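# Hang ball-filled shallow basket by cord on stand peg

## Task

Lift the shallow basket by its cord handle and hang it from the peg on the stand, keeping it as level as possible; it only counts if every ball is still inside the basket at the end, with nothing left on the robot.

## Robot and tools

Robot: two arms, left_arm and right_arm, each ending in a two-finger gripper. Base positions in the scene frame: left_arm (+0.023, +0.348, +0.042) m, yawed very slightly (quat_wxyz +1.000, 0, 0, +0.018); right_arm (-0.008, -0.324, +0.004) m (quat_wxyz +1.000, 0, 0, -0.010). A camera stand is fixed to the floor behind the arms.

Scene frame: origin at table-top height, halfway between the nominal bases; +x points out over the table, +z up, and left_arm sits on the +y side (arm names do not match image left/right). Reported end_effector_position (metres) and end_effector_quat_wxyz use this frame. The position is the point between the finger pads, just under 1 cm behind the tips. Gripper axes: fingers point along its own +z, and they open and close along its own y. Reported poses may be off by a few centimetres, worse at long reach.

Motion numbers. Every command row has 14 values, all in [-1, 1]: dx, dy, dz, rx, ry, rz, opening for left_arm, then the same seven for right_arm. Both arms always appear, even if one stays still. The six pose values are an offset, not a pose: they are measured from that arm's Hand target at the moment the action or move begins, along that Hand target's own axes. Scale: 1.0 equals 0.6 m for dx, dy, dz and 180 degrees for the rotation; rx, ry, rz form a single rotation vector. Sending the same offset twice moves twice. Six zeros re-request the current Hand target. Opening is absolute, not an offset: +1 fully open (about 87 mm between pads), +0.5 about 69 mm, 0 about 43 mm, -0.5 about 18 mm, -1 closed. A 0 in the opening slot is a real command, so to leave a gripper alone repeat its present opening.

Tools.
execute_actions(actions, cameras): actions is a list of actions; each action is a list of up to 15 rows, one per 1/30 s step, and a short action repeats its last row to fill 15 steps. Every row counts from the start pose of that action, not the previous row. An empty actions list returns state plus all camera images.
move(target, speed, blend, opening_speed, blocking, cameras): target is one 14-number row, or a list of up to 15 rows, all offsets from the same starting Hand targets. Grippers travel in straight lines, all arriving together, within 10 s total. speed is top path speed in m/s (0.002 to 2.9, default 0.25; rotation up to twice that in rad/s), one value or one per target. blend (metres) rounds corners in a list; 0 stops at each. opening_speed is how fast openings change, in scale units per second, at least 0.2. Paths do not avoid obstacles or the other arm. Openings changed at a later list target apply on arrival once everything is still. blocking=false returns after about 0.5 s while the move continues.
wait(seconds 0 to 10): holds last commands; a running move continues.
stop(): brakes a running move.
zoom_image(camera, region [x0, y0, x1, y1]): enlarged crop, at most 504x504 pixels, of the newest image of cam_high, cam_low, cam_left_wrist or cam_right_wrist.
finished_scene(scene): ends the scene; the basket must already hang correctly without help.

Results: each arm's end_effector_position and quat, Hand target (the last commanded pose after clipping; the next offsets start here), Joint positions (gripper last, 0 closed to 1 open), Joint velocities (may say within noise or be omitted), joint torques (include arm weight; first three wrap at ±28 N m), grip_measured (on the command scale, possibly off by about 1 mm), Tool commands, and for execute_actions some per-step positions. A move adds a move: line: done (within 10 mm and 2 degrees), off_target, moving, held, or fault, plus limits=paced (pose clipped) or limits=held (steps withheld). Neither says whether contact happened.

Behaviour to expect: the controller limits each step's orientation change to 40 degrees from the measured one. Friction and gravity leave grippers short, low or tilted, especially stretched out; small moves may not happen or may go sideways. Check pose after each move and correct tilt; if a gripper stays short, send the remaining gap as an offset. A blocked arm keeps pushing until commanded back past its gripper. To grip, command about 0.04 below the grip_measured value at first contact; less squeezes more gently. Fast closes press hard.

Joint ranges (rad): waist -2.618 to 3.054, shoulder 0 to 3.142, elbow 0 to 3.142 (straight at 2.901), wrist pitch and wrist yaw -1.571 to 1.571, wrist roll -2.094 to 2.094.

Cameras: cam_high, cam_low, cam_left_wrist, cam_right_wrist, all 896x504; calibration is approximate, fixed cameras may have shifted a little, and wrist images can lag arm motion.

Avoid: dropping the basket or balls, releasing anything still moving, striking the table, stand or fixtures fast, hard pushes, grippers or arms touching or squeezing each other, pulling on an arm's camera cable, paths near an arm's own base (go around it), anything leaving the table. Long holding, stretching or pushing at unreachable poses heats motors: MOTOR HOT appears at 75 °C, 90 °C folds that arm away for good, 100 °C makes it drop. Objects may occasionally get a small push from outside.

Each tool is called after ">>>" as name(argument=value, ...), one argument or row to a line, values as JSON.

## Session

>>> execute_actions(
  actions=[],
)

>>> zoom_image(
  camera="cam_high",
  region=[390, 190, 560, 460],
)

>>> zoom_image(
  camera="cam_low",
  region=[280, 150, 500, 330],
)

Scene clock: 0.00 s.
left_arm: end_effector_position=(+0.3401, +0.1274, +0.1858) grip_measured=+1.000 end_effector_quat_wxyz=(+0.602, +0.105, +0.771, -0.178) | right_arm: end_effector_position=(+0.3466, -0.3145, +0.1091) grip_measured=+1.000 end_effector_quat_wxyz=(+0.592, +0.165, +0.788, +0.027)
Joint positions: left_arm=[-0.746 1.246 0.485 0.538 -0.281 -0.215 1] | right_arm=[0.141 1.179 0.358 0.509 0.268 0.337 1]
Joint velocities: within noise
Joint torques (N m): no reading
Heat: left arm: 23 °C; right arm: 24 °C.
Hand target: left_arm +0.3417, +0.1260, +0.1927; +0.608, +0.103, +0.766, -0.182 | right_arm +0.3479, -0.3142, +0.1122; +0.595, +0.165, +0.786, +0.028
Tool commands: left_gripper/opening=+1.0 right_gripper/opening=+1.0
camera_calibration:
cam_left_wrist: T_world_to_cam=[[-0.373483, -0.914933, 0.152997, 0.210823], [-0.84364, 0.266431, -0.46614, 0.364241], [0.385723, -0.30317, -0.871381, 0.214439], [0, 0, 0, 1]] pos_world=[0.303313, 0.160855, 0.324391]
cam_right_wrist: T_world_to_cam=[[-0.226313, -0.945932, -0.232368, -0.196178], [-0.877743, 0.301478, -0.372396, 0.459666], [0.422315, 0.119682, -0.898513, 0.132781], [0, 0, 0, 1]] pos_world=[0.302996, -0.340041, 0.244898]

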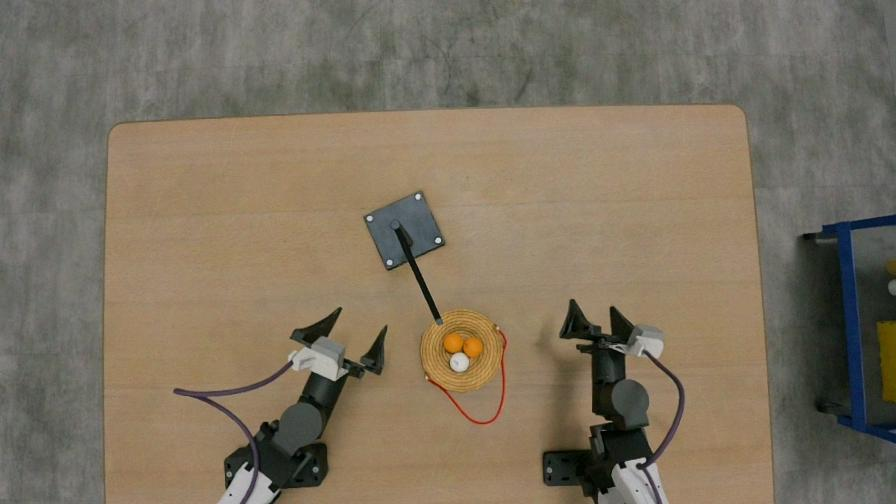

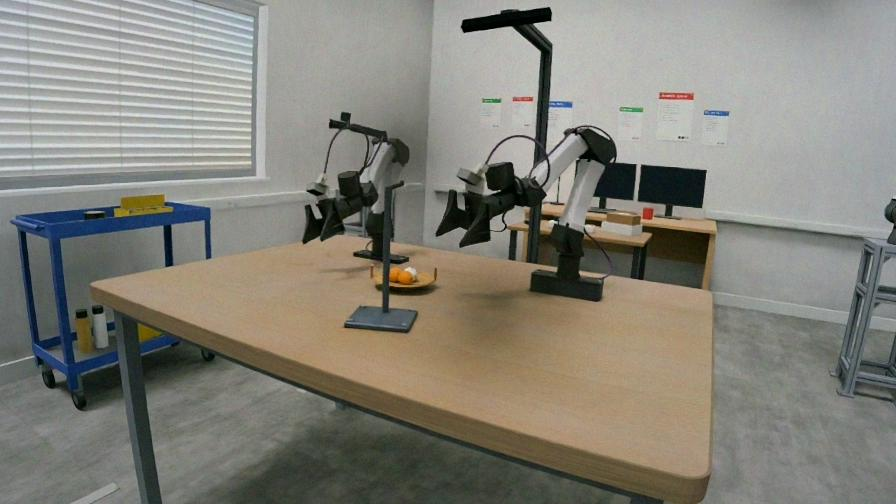

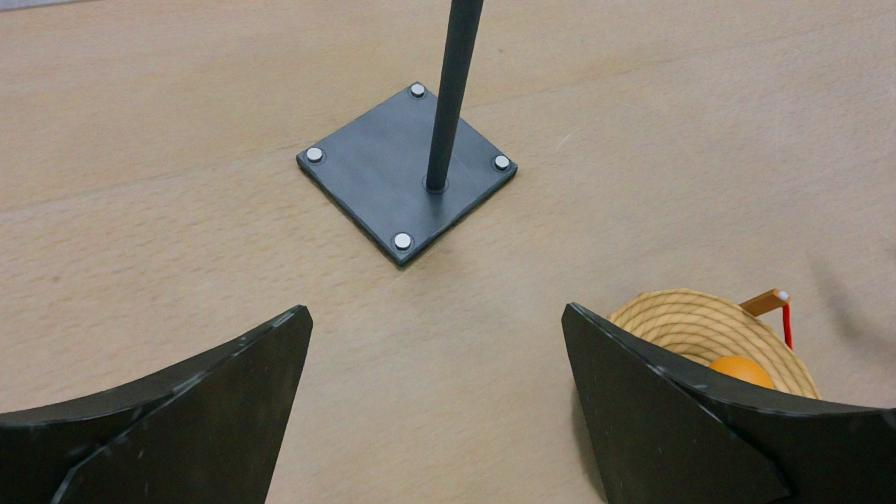

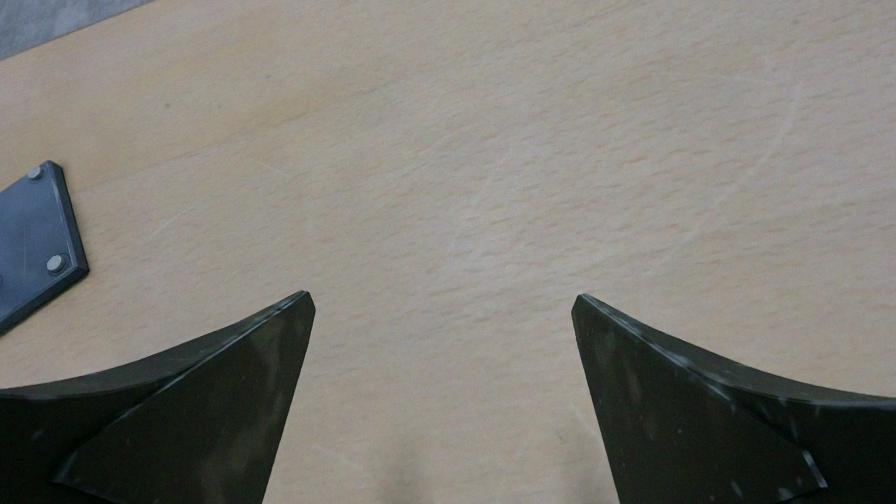

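Scaled by 1.867 from the camera's 896x504 image, which has a finer 1280x720 frame.

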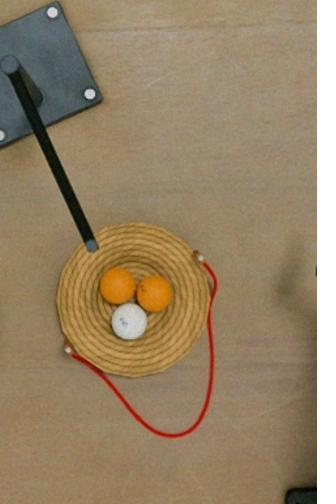

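Scaled by 2.291 from the camera's 896x504 image, which has a finer 1280x720 frame.

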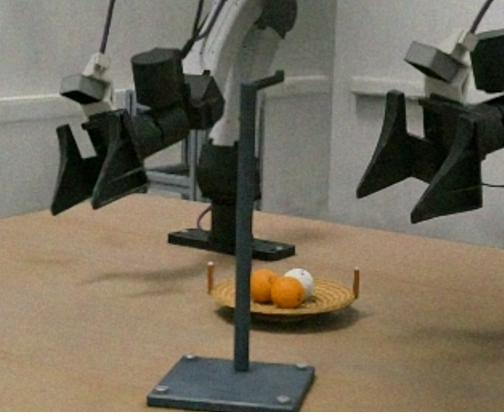

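>>> zoom_image(
  camera="cam_high",
  region=[405, 310, 525, 430],
)

>>> zoom_image(
  camera="cam_high",
  region=[355, 185, 475, 345],
)

>>> zoom_image(
  camera="cam_low",
  region=[330, 160, 500, 310],
)

Scaled by 4.200 from the camera's 896x504 image, which has a finer 1280x720 frame.

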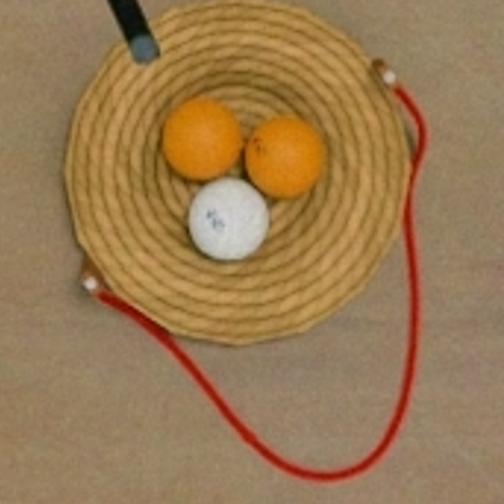

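Scaled by 3.150 from the camera's 896x504 image, which has a finer 1280x720 frame.

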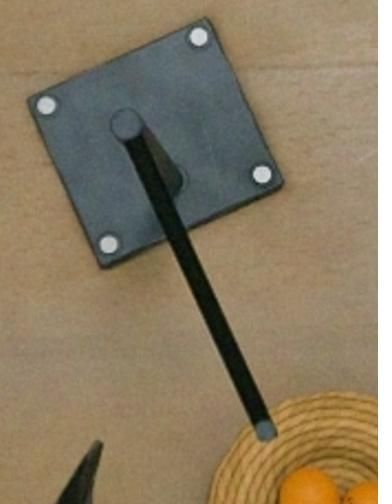

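Scaled by 2.965 from the camera's 896x504 image, which has a finer 1280x720 frame.

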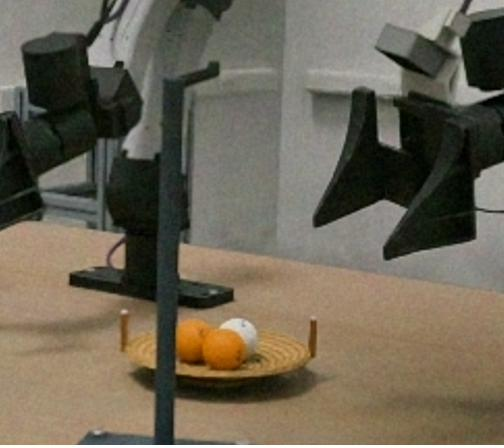

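>>> move(
  target=[
    [-0.0058,-0.1382,-0.2042,0.005,0.22,0.048,0.5,-0.143,-0.325,-0.099,0,0,0,1],
    [0.1882,-0.5335,-0.1498,0.0103,0.4395,0.0961,0.3,-0.143,-0.325,-0.099,0,0,0,1],
  ],
  speed=0.22,
  blend=[0,0],
  cameras=["all"],
)

Scene clock: 11.77 s.
left_arm: end_effector_position=(+0.1149, -0.1345, +0.1512) grip_measured=+0.300 end_effector_quat_wxyz=(+0.052, +0.303, +0.948, -0.086) | right_arm: end_effector_position=(+0.2659, -0.5117, +0.1557) grip_measured=+1.000 end_effector_quat_wxyz=(+0.591, +0.176, +0.787, +0.028)
Joint positions: left_arm=[-1.361 2.566 2.746 -1.55 0.003 -0.708 0.65] | right_arm=[-0.946 1.102 0.558 0.121 -0.748 -0.029 1]
Joint torques (N m): left_arm=[-0.27 -11.62 6.3 0.76 0.02 -0.29] | right_arm=[-0.53 -2.18 10.73 1.59 -0.24 -0.02]
Heat: left arm: 24 °C; right arm: 26 °C.
Hand target: left_arm +0.1131, -0.1368, +0.1500; +0.000, +0.309, +0.951, +0.000 | right_arm +0.2682, -0.5145, +0.1620; +0.595, +0.165, +0.786, +0.028
Off the commanded pose: left_arm 0.003 m, 12 deg | right_arm 0.007 m, 1 deg.
joint sent to its limit (left arm) — joint 4 (wrist pitch), lower limit. The joint targets are off in orientation, not in position.
move: off_target (left_arm); target 2's new opening was sent with left_arm's hand 0.003 m and 12 deg from that target
camera_calibration:
cam_left_wrist: T_world_to_cam=[[-0.57805, -0.805548, 0.130194, -0.0659351], [-0.566129, 0.510811, 0.64697, 0.0605], [-0.58767, 0.300275, -0.751318, 0.366702], [0, 0, 0, 1]] pos_world=[0.211637, -0.194129, 0.244953]
cam_right_wrist: T_world_to_cam=[[-0.242687, -0.938294, -0.246388, -0.379648], [-0.873062, 0.321974, -0.366191, 0.47389], [0.422926, 0.126242, -0.897328, 0.235344], [0, 0, 0, 1]] pos_world=[0.222066, -0.538512, 0.291175]

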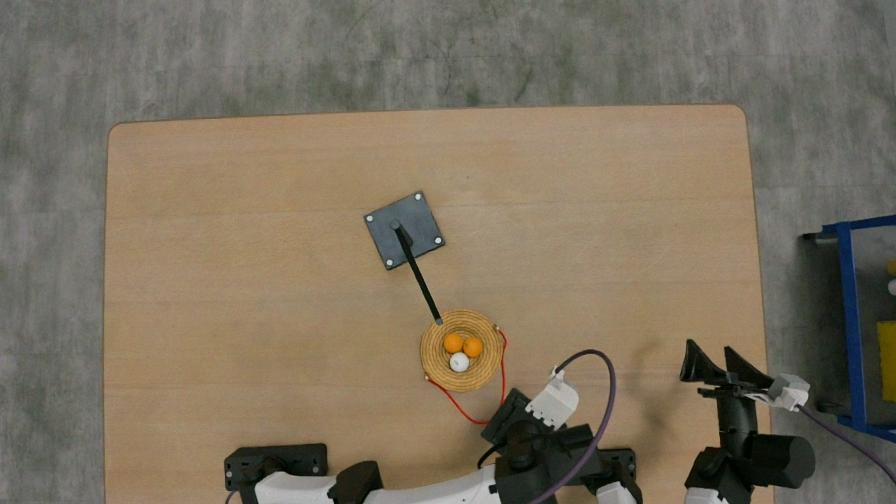

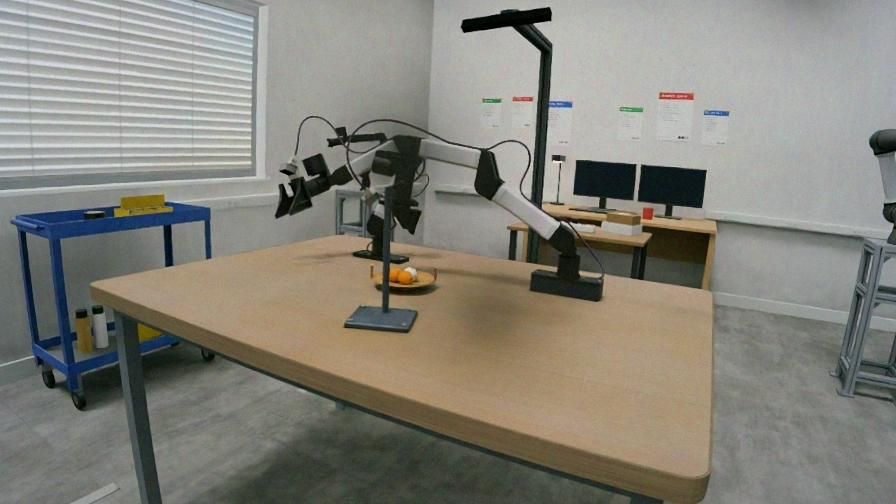

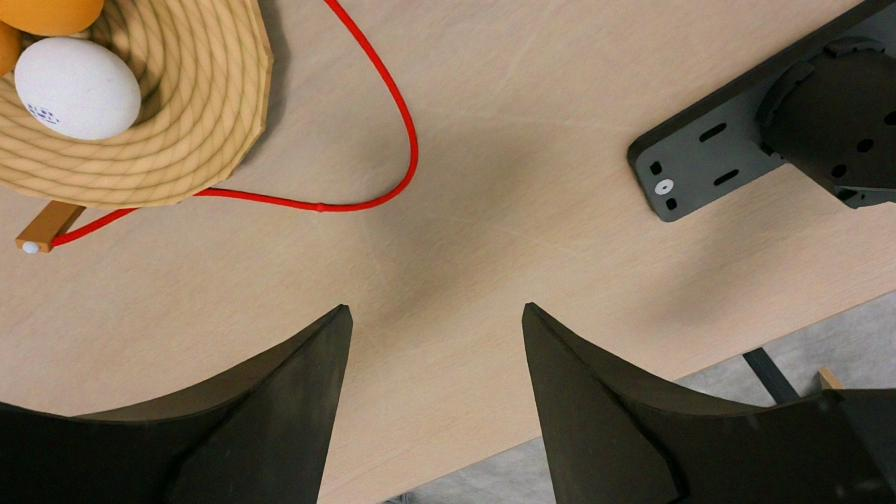

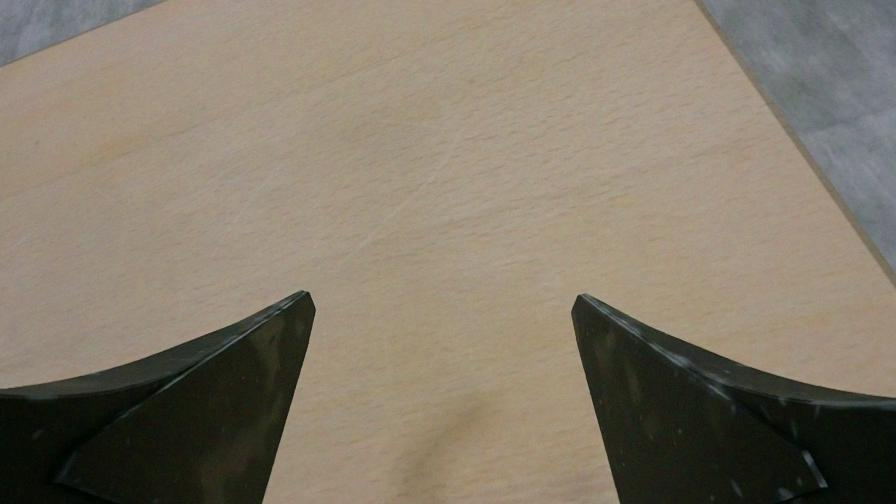

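>>> move(
  target=[
    [0.034,-0.0045,0.17,0,0,0.05,0.2,0,0,0,0,0,0,1],
    [0.034,-0.0045,0.2233,0,0,0.05,0.2,0,0,0,0,0,0,1],
  ],
  speed=[0.12,0.06],
  blend=[0.01,0],
  cameras=["cam_left_wrist","cam_high"],
)

Scene clock: 14.90 s.
left_arm: end_effector_position=(+0.0943, -0.1200, +0.0186) grip_measured=+0.200 end_effector_quat_wxyz=(-0.013, +0.376, +0.926, +0.011) | right_arm: end_effector_position=(+0.2659, -0.5117, +0.1557) grip_measured=+1.000 end_effector_quat_wxyz=(+0.591, +0.176, +0.787, +0.028)
Joint positions: left_arm=[-1.401 2.744 2.542 -1.401 0.009 -0.594 0.6] | right_arm=[-0.946 1.102 0.558 0.121 -0.748 -0.029 1]
Joint torques (N m): left_arm=[-0.65 -13.94 4 0.78 -0.11 -0.04] | right_arm=[-0.5 -2.17 10.73 1.58 -0.24 -0.03]
Heat: left arm: 24 °C; right arm: 27 °C.
Hand target: left_arm +0.0948, -0.1270, +0.0162; +0.000, +0.383, +0.924, +0.000 | right_arm +0.2682, -0.5145, +0.1620; +0.595, +0.165, +0.786, +0.028
Off the commanded pose: left_arm 0.007 m, 2 deg | right_arm 0.007 m, 1 deg.
move: done
camera_calibration:
cam_left_wrist: T_world_to_cam=[[-0.693695, -0.720142, -0.0135069, -0.0250763], [-0.458228, 0.426776, 0.779672, 0.104551], [-0.555711, 0.547044, -0.626042, 0.2749], [0, 0, 0, 1]] pos_world=[0.183278, -0.213061, 0.0902447]
Images, in order (width x height): cam_high 896x504, cam_left_wrist 896x504.

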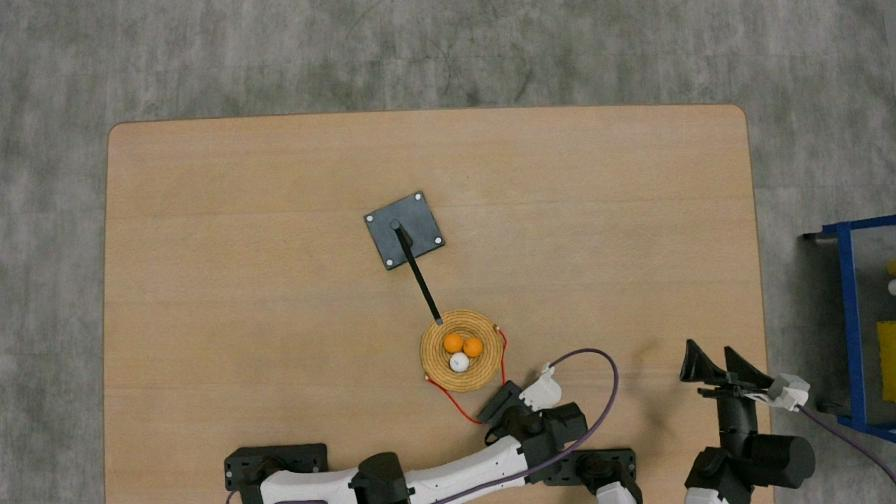

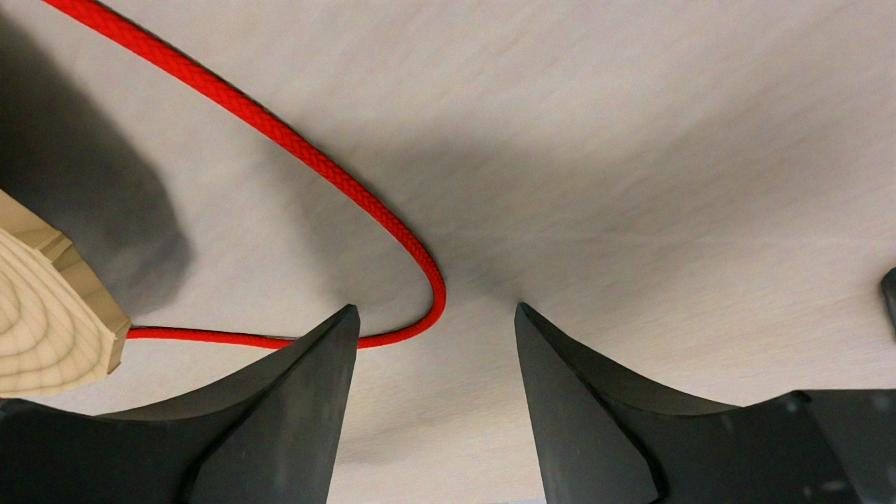

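>>> move(
  target=[
    [-0.015,0.001,0.018,0,0,0,0.1,0,0,0,0,0,0,1],
    [-0.015,0.001,0.025,0,0,0,0.1,0,0,0,0,0,0,1],
  ],
  speed=0.05,
  cameras=["cam_left_wrist"],
)

Scene clock: 16.60 s.
left_arm: end_effector_position=(+0.0962, -0.1294, +0.0184) grip_measured=+0.100 end_effector_quat_wxyz=(-0.005, +0.382, +0.924, -0.003) | right_arm: end_effector_position=(+0.2659, -0.5117, +0.1557) grip_measured=+1.000 end_effector_quat_wxyz=(+0.591, +0.176, +0.787, +0.028)
Joint positions: left_arm=[-1.401 2.77 2.595 -1.398 0.012 -0.583 0.55] | right_arm=[-0.946 1.102 0.558 0.121 -0.748 -0.029 1]
Joint torques (N m): left_arm=[0.23 -10.97 5.18 0.79 -0.17 -0.05] | right_arm=[-0.51 -2.17 10.76 1.58 -0.24 -0.02]
Heat: left arm: 24 °C; right arm: 28 °C.
Hand target: left_arm +0.1017, -0.1330, +0.0012; +0.000, +0.383, +0.924, +0.000 | right_arm +0.2682, -0.5145, +0.1620; +0.595, +0.165, +0.786, +0.028
Off the commanded pose: left_arm 0.018 m, 1 deg | right_arm 0.007 m, 1 deg.
move: off_target (left_arm)
camera_calibration:
cam_left_wrist: T_world_to_cam=[[-0.701831, -0.712316, 0.00619062, -0.0290648], [-0.455924, 0.455857, 0.764414, 0.113404], [-0.547326, 0.533667, -0.644697, 0.278728], [0, 0, 0, 1]] pos_world=[0.18386, -0.221147, 0.0931878]
Images, in order (width x height): cam_left_wrist 896x504.

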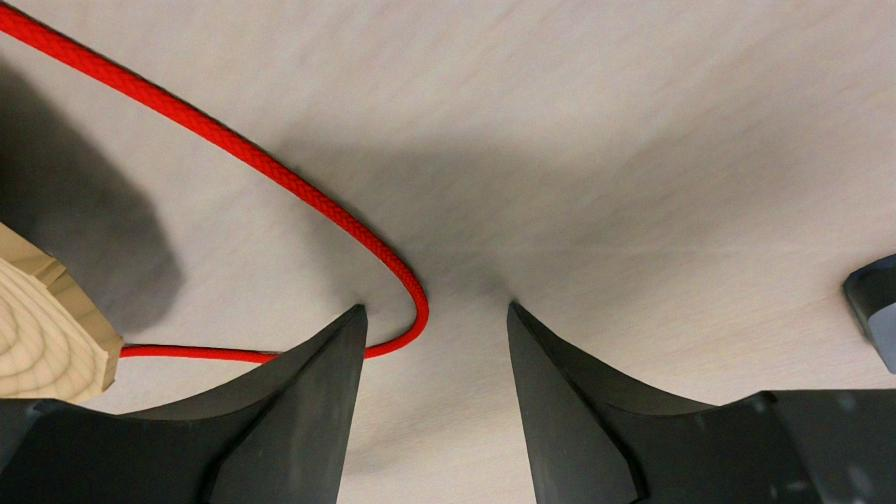

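>>> move(
  target=[0,0,0,0,0,0,-1,0,0,0,0,0,0,1],
  speed=0.05,
  opening_speed=0.8,
  cameras=["cam_left_wrist"],
)

Scene clock: 19.20 s.
left_arm: end_effector_position=(+0.0956, -0.1328, +0.0182) grip_measured=-0.898 end_effector_quat_wxyz=(-0.005, +0.382, +0.924, -0.010) | right_arm: end_effector_position=(+0.2659, -0.5117, +0.1557) grip_measured=+1.000 end_effector_quat_wxyz=(+0.591, +0.176, +0.787, +0.028)
Joint positions: left_arm=[-1.401 2.77 2.595 -1.385 0.019 -0.583 0.051] | right_arm=[-0.946 1.102 0.558 0.121 -0.748 -0.029 1]
Joint torques (N m): left_arm=[0.2 -10.93 5.09 0.69 -0.24 -0.06] | right_arm=[-0.5 -2.17 10.77 1.58 -0.24 -0.02]
Heat: left arm: 25 °C; right arm: 29 °C.
Hand target: left_arm +0.1017, -0.1329, +0.0012; +0.000, +0.383, +0.924, +0.000 | right_arm +0.2682, -0.5145, +0.1620; +0.595, +0.165, +0.786, +0.028
Off the commanded pose: left_arm 0.018 m, 1 deg | right_arm 0.007 m, 1 deg.
move: off_target (left_arm)
camera_calibration:
cam_left_wrist: T_world_to_cam=[[-0.701771, -0.712138, 0.0193911, -0.0321924], [-0.452514, 0.466619, 0.759933, 0.11601], [-0.550226, 0.524525, -0.649712, 0.279264], [0, 0, 0, 1]] pos_world=[0.183563, -0.223539, 0.0939052]
Images, in order (width x height): cam_left_wrist 896x504.

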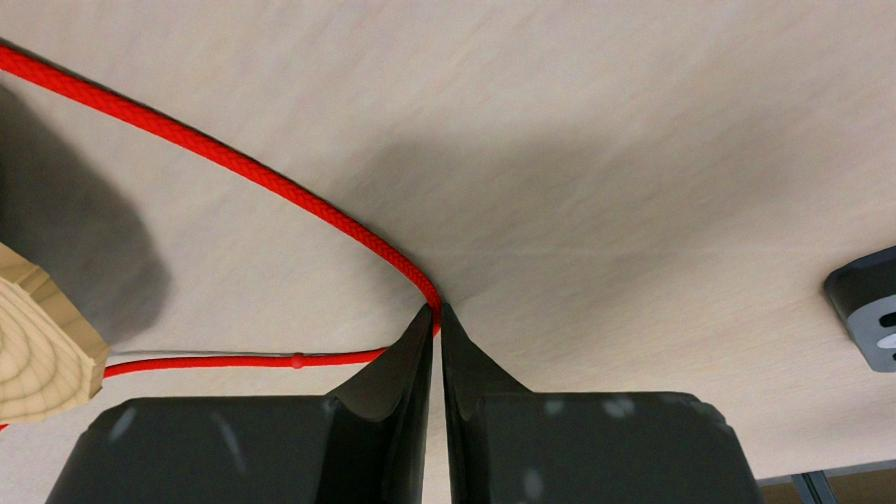

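>>> move(
  target=[
    [-0.0236,0.0471,-0.15,0,0,0.02,-1,0,0,0,0,0,0,1],
    [-0.0589,0.1532,-0.267,0,0,0.06,-1,0,0,0,0,0,0,1],
    [-0.0943,0.2357,-0.35,0,0,0.10,-1,0,0,0,0,0,0,1],
    [-0.1013,0.2616,-0.415,0,0,0.12,-1,0,0,0,0,0,0,1],
  ],
  speed=[0.07,0.09,0.08,0.05],
  blend=0.02,
  cameras=["all"],
)

Scene clock: 24.47 s.
left_arm: end_effector_position=(+0.2526, -0.0692, +0.2222) grip_measured=-0.898 end_effector_quat_wxyz=(+0.156, +0.539, +0.823, -0.090) | right_arm: end_effector_position=(+0.2659, -0.5117, +0.1557) grip_measured=+1.000 end_effector_quat_wxyz=(+0.591, +0.176, +0.787, +0.028)
Joint positions: left_arm=[-1.105 2.41 2.753 -1.552 0.012 0.086 0.051] | right_arm=[-0.946 1.102 0.558 0.121 -0.748 -0.029 1]
Joint torques (N m): left_arm=[0.29 -15.57 6.3 1.11 -0.1 -0.01] | right_arm=[-0.53 -2.18 10.74 1.58 -0.24 -0.02]
Heat: left arm: 29 °C; right arm: 30 °C.
Hand target: left_arm +0.2558, -0.0649, +0.2500; +0.000, +0.549, +0.836, +0.000 | right_arm +0.2682, -0.5145, +0.1620; +0.595, +0.165, +0.786, +0.028
Off the commanded pose: left_arm 0.028 m, 21 deg | right_arm 0.007 m, 1 deg.
joint sent to its limit (left arm) — joint 4 (wrist pitch), lower limit. The joint targets are off in orientation, not in position.
move: off_target (left_arm)
camera_calibration:
cam_left_wrist: T_world_to_cam=[[-0.912256, -0.409144, -0.0197688, 0.202251], [-0.367602, 0.79643, 0.480175, 0.0658931], [-0.180716, 0.44531, -0.87695, 0.416564], [0, 0, 0, 1]] pos_world=[0.284007, -0.155229, 0.337664]
cam_right_wrist: T_world_to_cam=[[-0.242687, -0.938294, -0.246388, -0.379648], [-0.873062, 0.321974, -0.366191, 0.47389], [0.422926, 0.126242, -0.897328, 0.235344], [0, 0, 0, 1]] pos_world=[0.222066, -0.538512, 0.291175]

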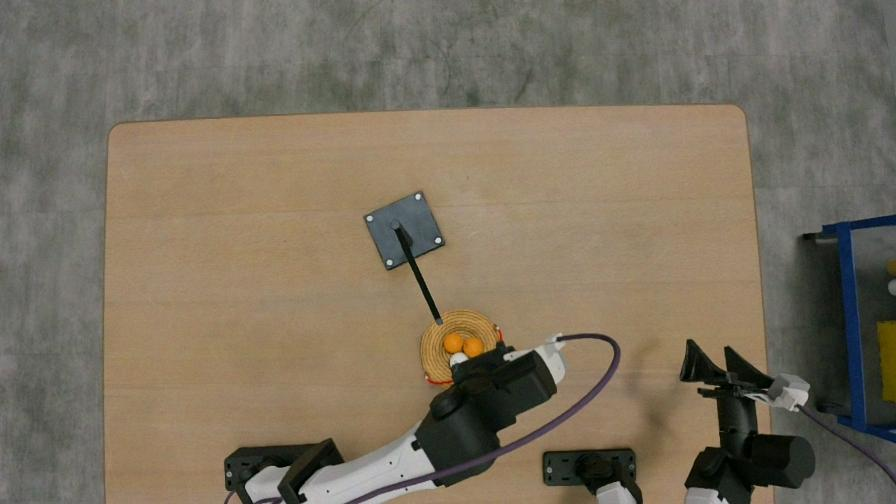

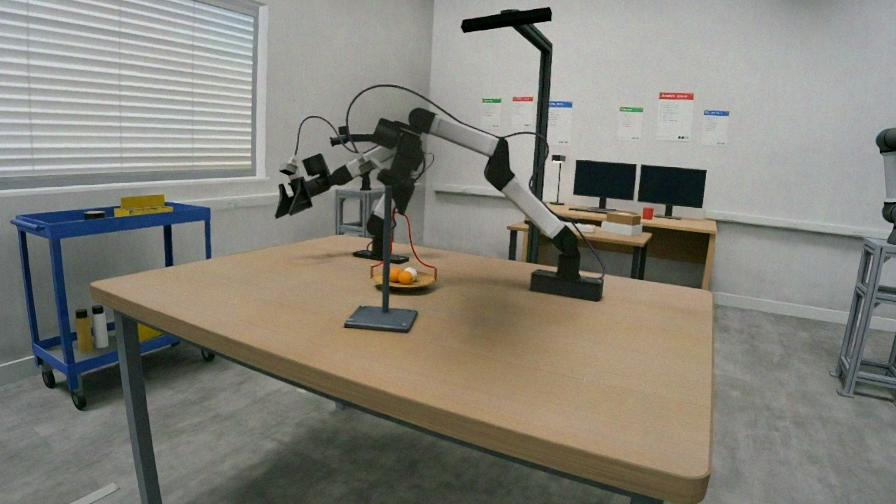

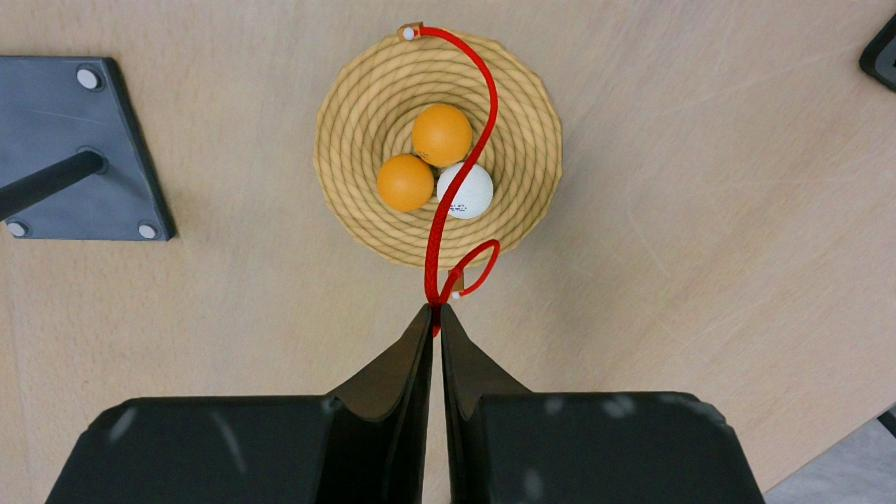

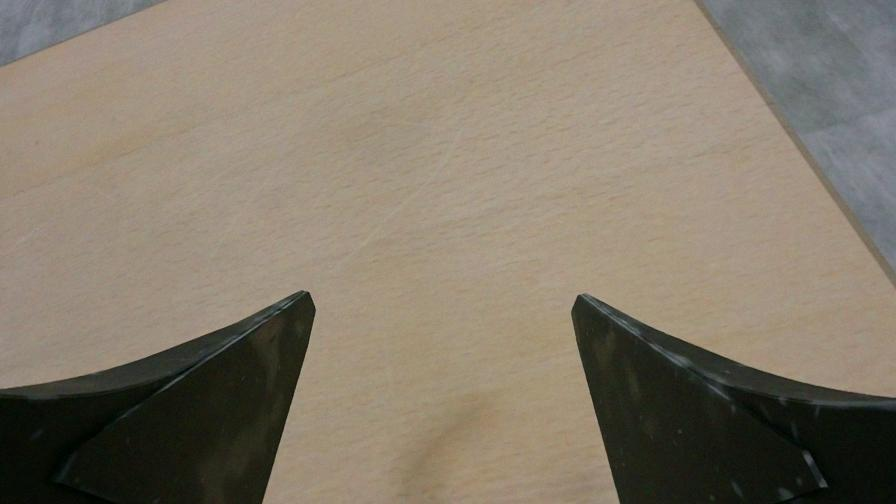

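>>> move(
  target=[
    [0,0,-0.1,0,0,0,-1,0,0,0,0,0,0,1],
    [0,0,-0.18,0,0,0,-1,0,0,0,0,0,0,1],
  ],
  speed=[0.05,0.03],
  blend=0.01,
  cameras=["all"],
)

>>> zoom_image(
  camera="cam_low",
  region=[320, 150, 500, 330],
)

Scene clock: 31.10 s.
left_arm: end_effector_position=(+0.2515, -0.0665, +0.3217) grip_measured=-0.900 end_effector_quat_wxyz=(+0.277, +0.521, +0.793, -0.154) | right_arm: end_effector_position=(+0.2659, -0.5117, +0.1557) grip_measured=+1.000 end_effector_quat_wxyz=(+0.591, +0.176, +0.787, +0.028)
Joint positions: left_arm=[-1.105 2.254 2.845 -1.517 0.011 0.089 0.05] | right_arm=[-0.946 1.102 0.558 0.121 -0.748 -0.029 1]
Joint torques (N m): left_arm=[0.31 -14.53 5.78 1.95 -0.08 -0.02] | right_arm=[-0.5 -2.19 10.76 1.58 -0.25 -0.02]
Heat: left arm: 33 °C; right arm: 31 °C.
Hand target: left_arm +0.2558, -0.0649, +0.3581; +0.000, +0.549, +0.836, +0.000 | right_arm +0.2682, -0.5145, +0.1620; +0.595, +0.165, +0.786, +0.028
Off the commanded pose: left_arm 0.037 m, 37 deg | right_arm 0.007 m, 1 deg.
elbow stopped short (left arm): the move would have taken joint 3 (elbow) straighter than the controller allows.
move: off_target (left_arm)
camera_calibration:
cam_left_wrist: T_world_to_cam=[[-0.908825, -0.414907, -0.0434744, 0.210569], [-0.413988, 0.884101, 0.216747, 0.117763], [-0.0514941, 0.214983, -0.975259, 0.486159], [0, 0, 0, 1]] pos_world=[0.265157, -0.121264, 0.457761]
cam_right_wrist: T_world_to_cam=[[-0.242687, -0.938294, -0.246388, -0.379648], [-0.873062, 0.321974, -0.366191, 0.47389], [0.422926, 0.126242, -0.897328, 0.235344], [0, 0, 0, 1]] pos_world=[0.222066, -0.538512, 0.291175]

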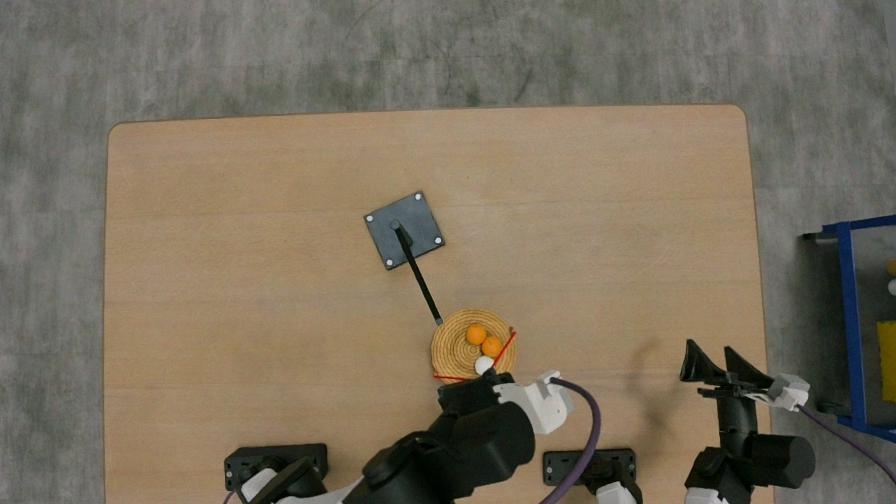

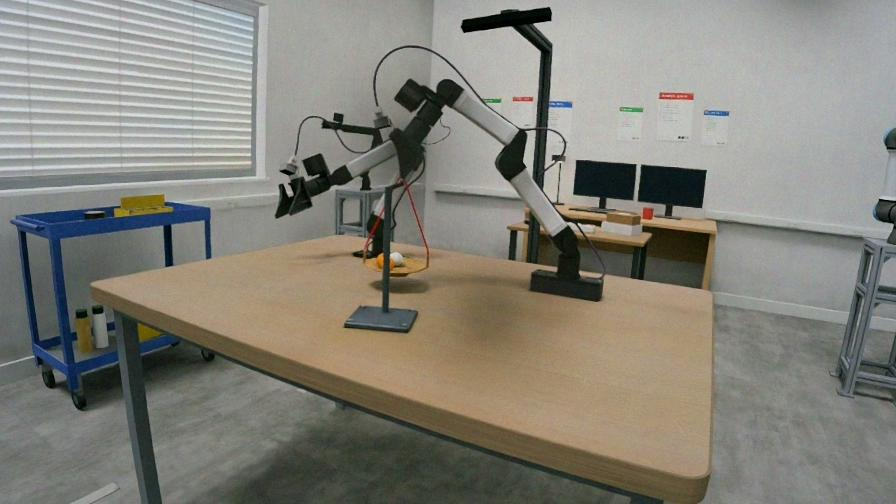

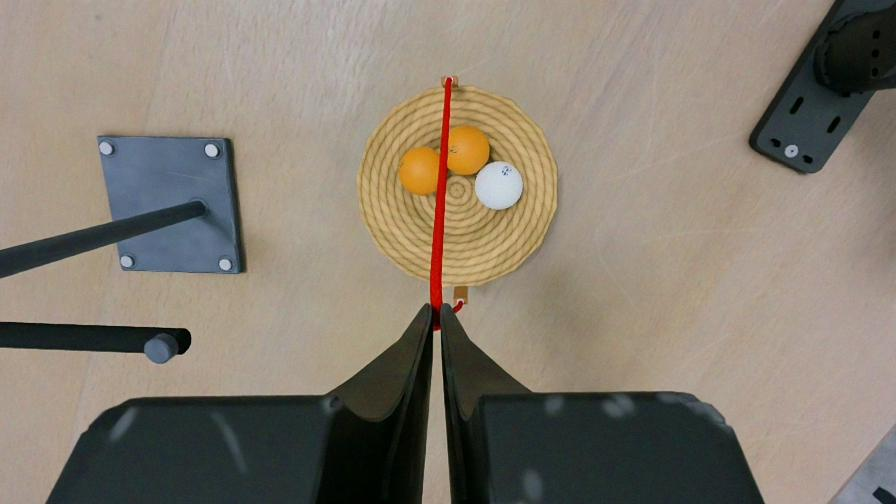

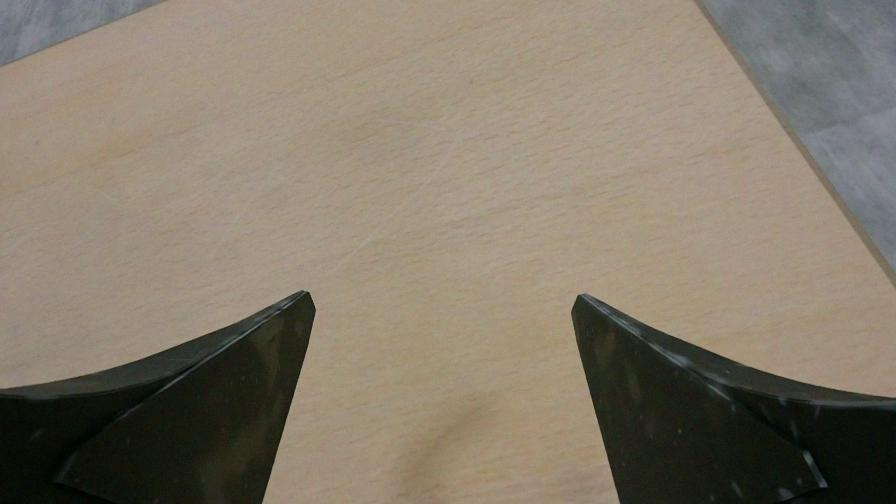

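Scaled by 2.800 from the camera's 896x504 image, which has a finer 1280x720 frame.

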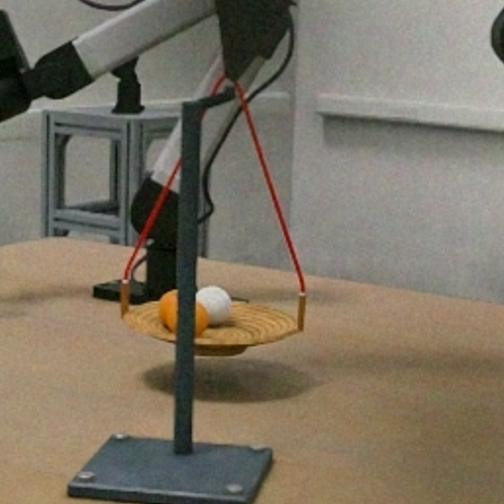

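>>> move(
  target=[0,0,-0.045,0,-0.222,0,-1,0,0,0,0,0,0,1],
  speed=0.05,
  cameras=["cam_left_wrist","cam_low"],
)

Scene clock: 33.37 s.
left_arm: end_effector_position=(+0.2548, -0.0661, +0.3472) grip_measured=-0.900 end_effector_quat_wxyz=(+0.302, +0.511, +0.781, -0.193) | right_arm: end_effector_position=(+0.2659, -0.5117, +0.1557) grip_measured=+1.000 end_effector_quat_wxyz=(+0.591, +0.176, +0.787, +0.028)
Joint positions: left_arm=[-1.077 2.21 2.845 -1.475 0.071 0.089 0.05] | right_arm=[-0.946 1.102 0.558 0.121 -0.748 -0.029 1]
Joint torques (N m): left_arm=[0.5 -14.15 5.83 2.12 0.13 -0.17] | right_arm=[-0.51 -2.17 10.74 1.59 -0.24 -0.02]
Heat: left arm: 35 °C; right arm: 32 °C.
Hand target: left_arm +0.2557, -0.0649, +0.3851; +0.285, +0.516, +0.786, -0.188 | right_arm +0.2682, -0.5145, +0.1620; +0.595, +0.165, +0.786, +0.028
Off the commanded pose: left_arm 0.038 m, 2 deg | right_arm 0.007 m, 1 deg.
elbow stopped short (left arm): the move would have taken joint 3 (elbow) straighter than the controller allows.
move: off_target (left_arm)
camera_calibration:
cam_left_wrist: T_world_to_cam=[[-0.912569, -0.408887, -0.00542212, 0.203052], [-0.406143, 0.904741, 0.128423, 0.143276], [-0.0476049, 0.119397, -0.991705, 0.509564], [0, 0, 0, 1]] pos_world=[0.267747, -0.107443, 0.488038]
Images, in order (width x height): cam_low 896x504, cam_left_wrist 896x504.

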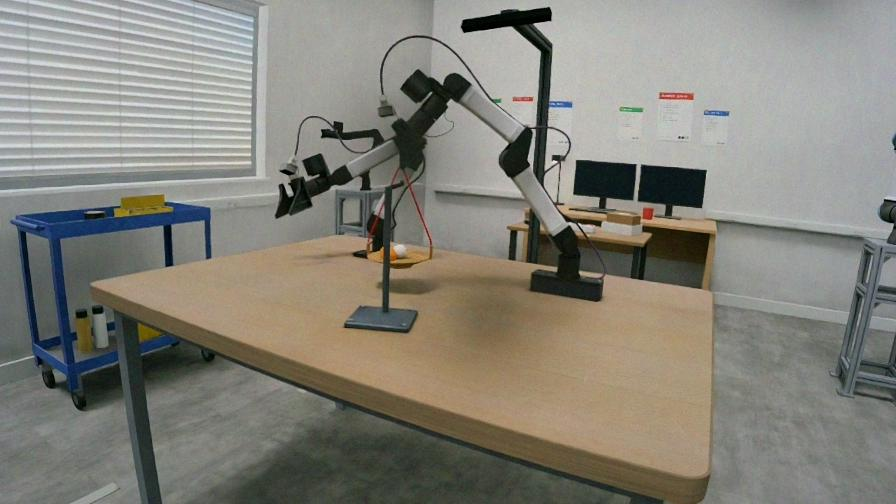

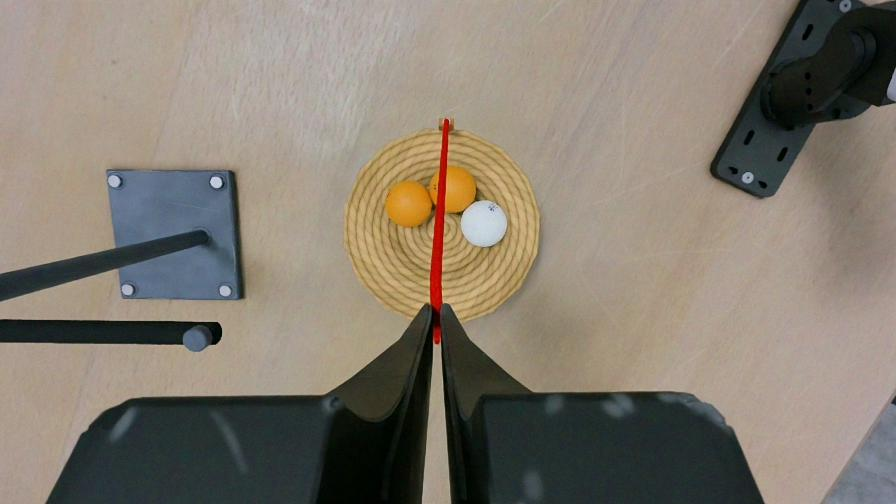

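>>> move(
  target=[0.041,0.034,-0.012,0,-0.06,0,-1,0,0,0,0,0,0,1],
  speed=0.05,
  cameras=["cam_left_wrist","cam_low"],
)

Scene clock: 35.70 s.
left_arm: end_effector_position=(+0.2648, -0.0362, +0.3495) grip_measured=-0.900 end_effector_quat_wxyz=(+0.323, +0.499, +0.774, -0.219) | right_arm: end_effector_position=(+0.2659, -0.5117, +0.1557) grip_measured=+1.000 end_effector_quat_wxyz=(+0.591, +0.176, +0.787, +0.028)
Joint positions: left_arm=[-0.998 1.885 2.269 -1.164 0.147 0.122 0.05] | right_arm=[-0.946 1.102 0.558 0.121 -0.748 -0.029 1]
Joint torques (N m): left_arm=[0.32 -11.92 4.83 2.21 0.17 -0.05] | right_arm=[-0.47 -2.18 10.74 1.59 -0.25 -0.02]
Heat: left arm: 35 °C; right arm: 32 °C.
Hand target: left_arm +0.2652, -0.0353, +0.3747; +0.358, +0.496, +0.755, -0.236 | right_arm +0.2682, -0.5145, +0.1620; +0.595, +0.165, +0.786, +0.028
Off the commanded pose: left_arm 0.025 m, 5 deg | right_arm 0.007 m, 1 deg.
move: off_target (left_arm)
camera_calibration:
cam_left_wrist: T_world_to_cam=[[-0.911653, -0.410575, 0.0177811, 0.215922], [-0.40888, 0.910537, 0.0611546, 0.144466], [-0.041299, 0.0484815, -0.99797, 0.506688], [0, 0, 0, 1]] pos_world=[0.27684, -0.0674541, 0.492985]
Images, in order (width x height): cam_low 896x504, cam_left_wrist 896x504.

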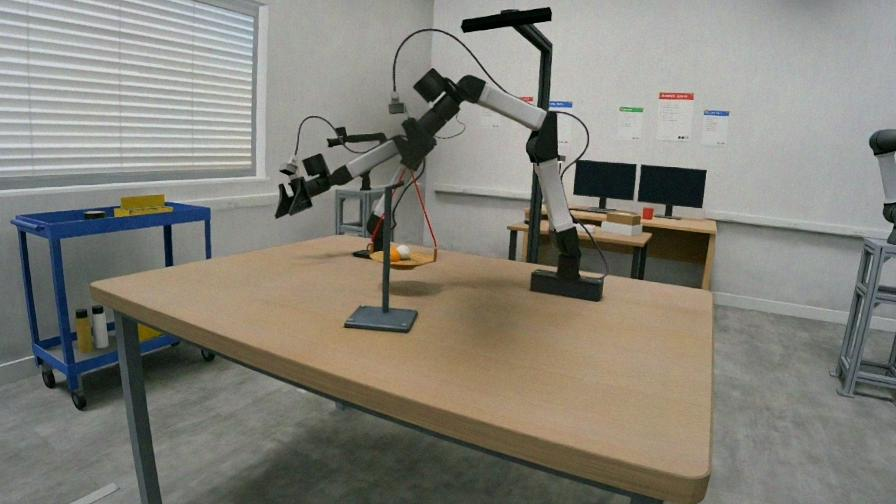

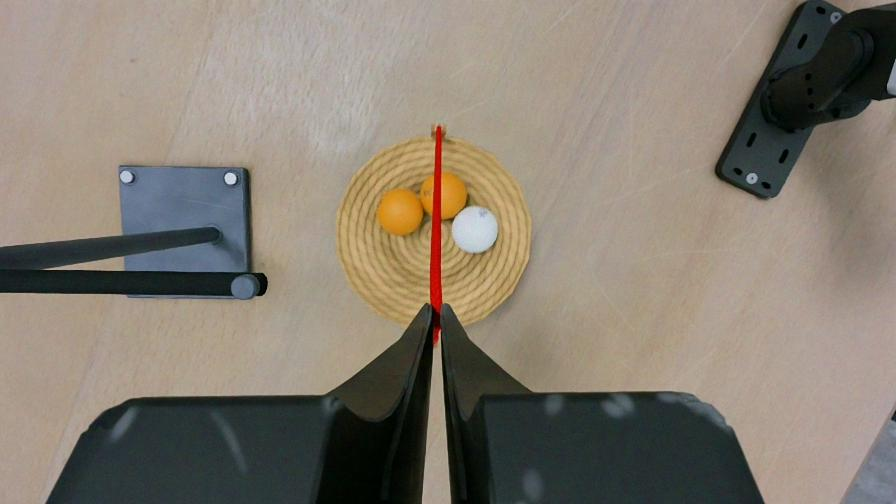

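>>> move(
  target=[-0.014,0.1083,-0.0095,0,0,0,-1,0,0,0,0,0,0,1],
  speed=0.06,
  cameras=["cam_left_wrist","cam_low"],
)

>>> zoom_image(
  camera="cam_low",
  region=[320, 130, 500, 310],
)

Scene clock: 38.23 s.
left_arm: end_effector_position=(+0.3208, -0.0063, +0.3766) grip_measured=-0.900 end_effector_quat_wxyz=(+0.343, +0.493, +0.766, -0.229) | right_arm: end_effector_position=(+0.2659, -0.5117, +0.1557) grip_measured=+1.000 end_effector_quat_wxyz=(+0.591, +0.176, +0.787, +0.028)
Joint positions: left_arm=[-0.823 2.03 2.601 -1.327 0.276 0.235 0.05] | right_arm=[-0.946 1.102 0.558 0.121 -0.748 -0.029 1]
Joint torques (N m): left_arm=[0.36 -8.2 6.57 1.99 0.29 -0.01] | right_arm=[-0.5 -2.18 10.73 1.58 -0.24 -0.01]
Heat: left arm: 35 °C; right arm: 33 °C.
Hand target: left_arm +0.3252, -0.0104, +0.3847; +0.358, +0.496, +0.755, -0.236 | right_arm +0.2682, -0.5145, +0.1620; +0.595, +0.165, +0.786, +0.028
Off the commanded pose: left_arm 0.010 m, 2 deg | right_arm 0.007 m, 1 deg.
move: done
camera_calibration:
cam_left_wrist: T_world_to_cam=[[-0.909798, -0.414777, 0.0150889, 0.279304], [-0.414613, 0.909906, 0.0129157, 0.158532], [-0.0190866, 0.00549459, -0.999803, 0.527867], [0, 0, 0, 1]] pos_world=[0.329915, -0.0313012, 0.521501]
Images, in order (width x height): cam_low 896x504, cam_left_wrist 896x504.

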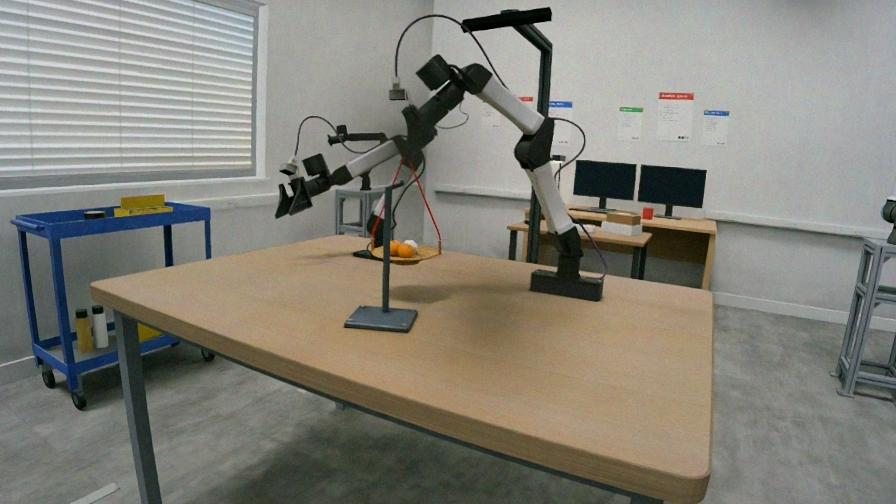

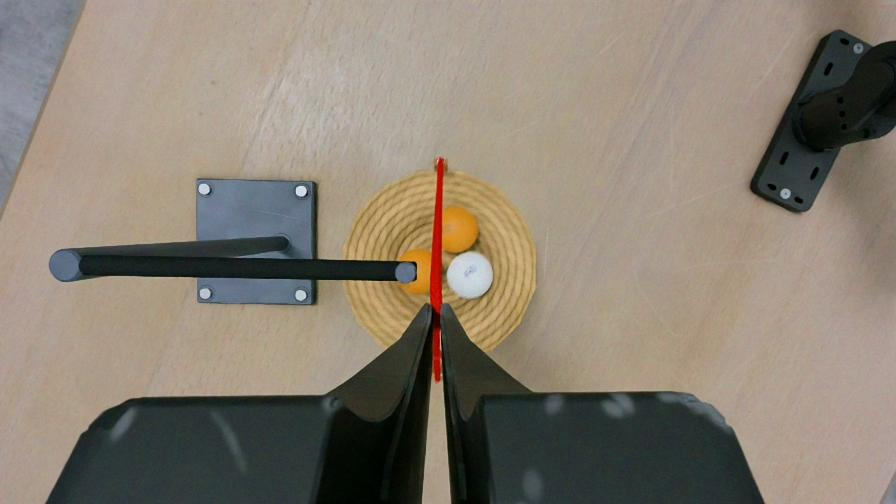

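Scaled by 2.800 from the camera's 896x504 image, which has a finer 1280x720 frame.

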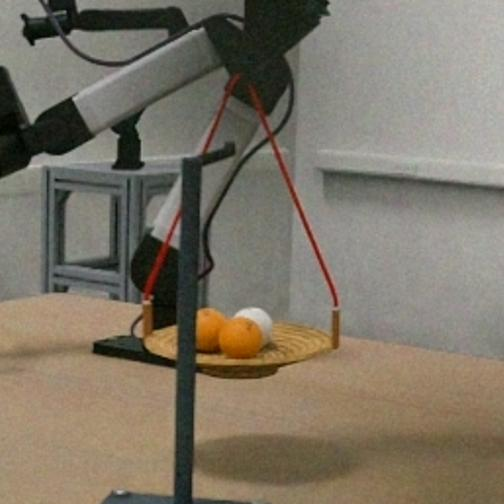

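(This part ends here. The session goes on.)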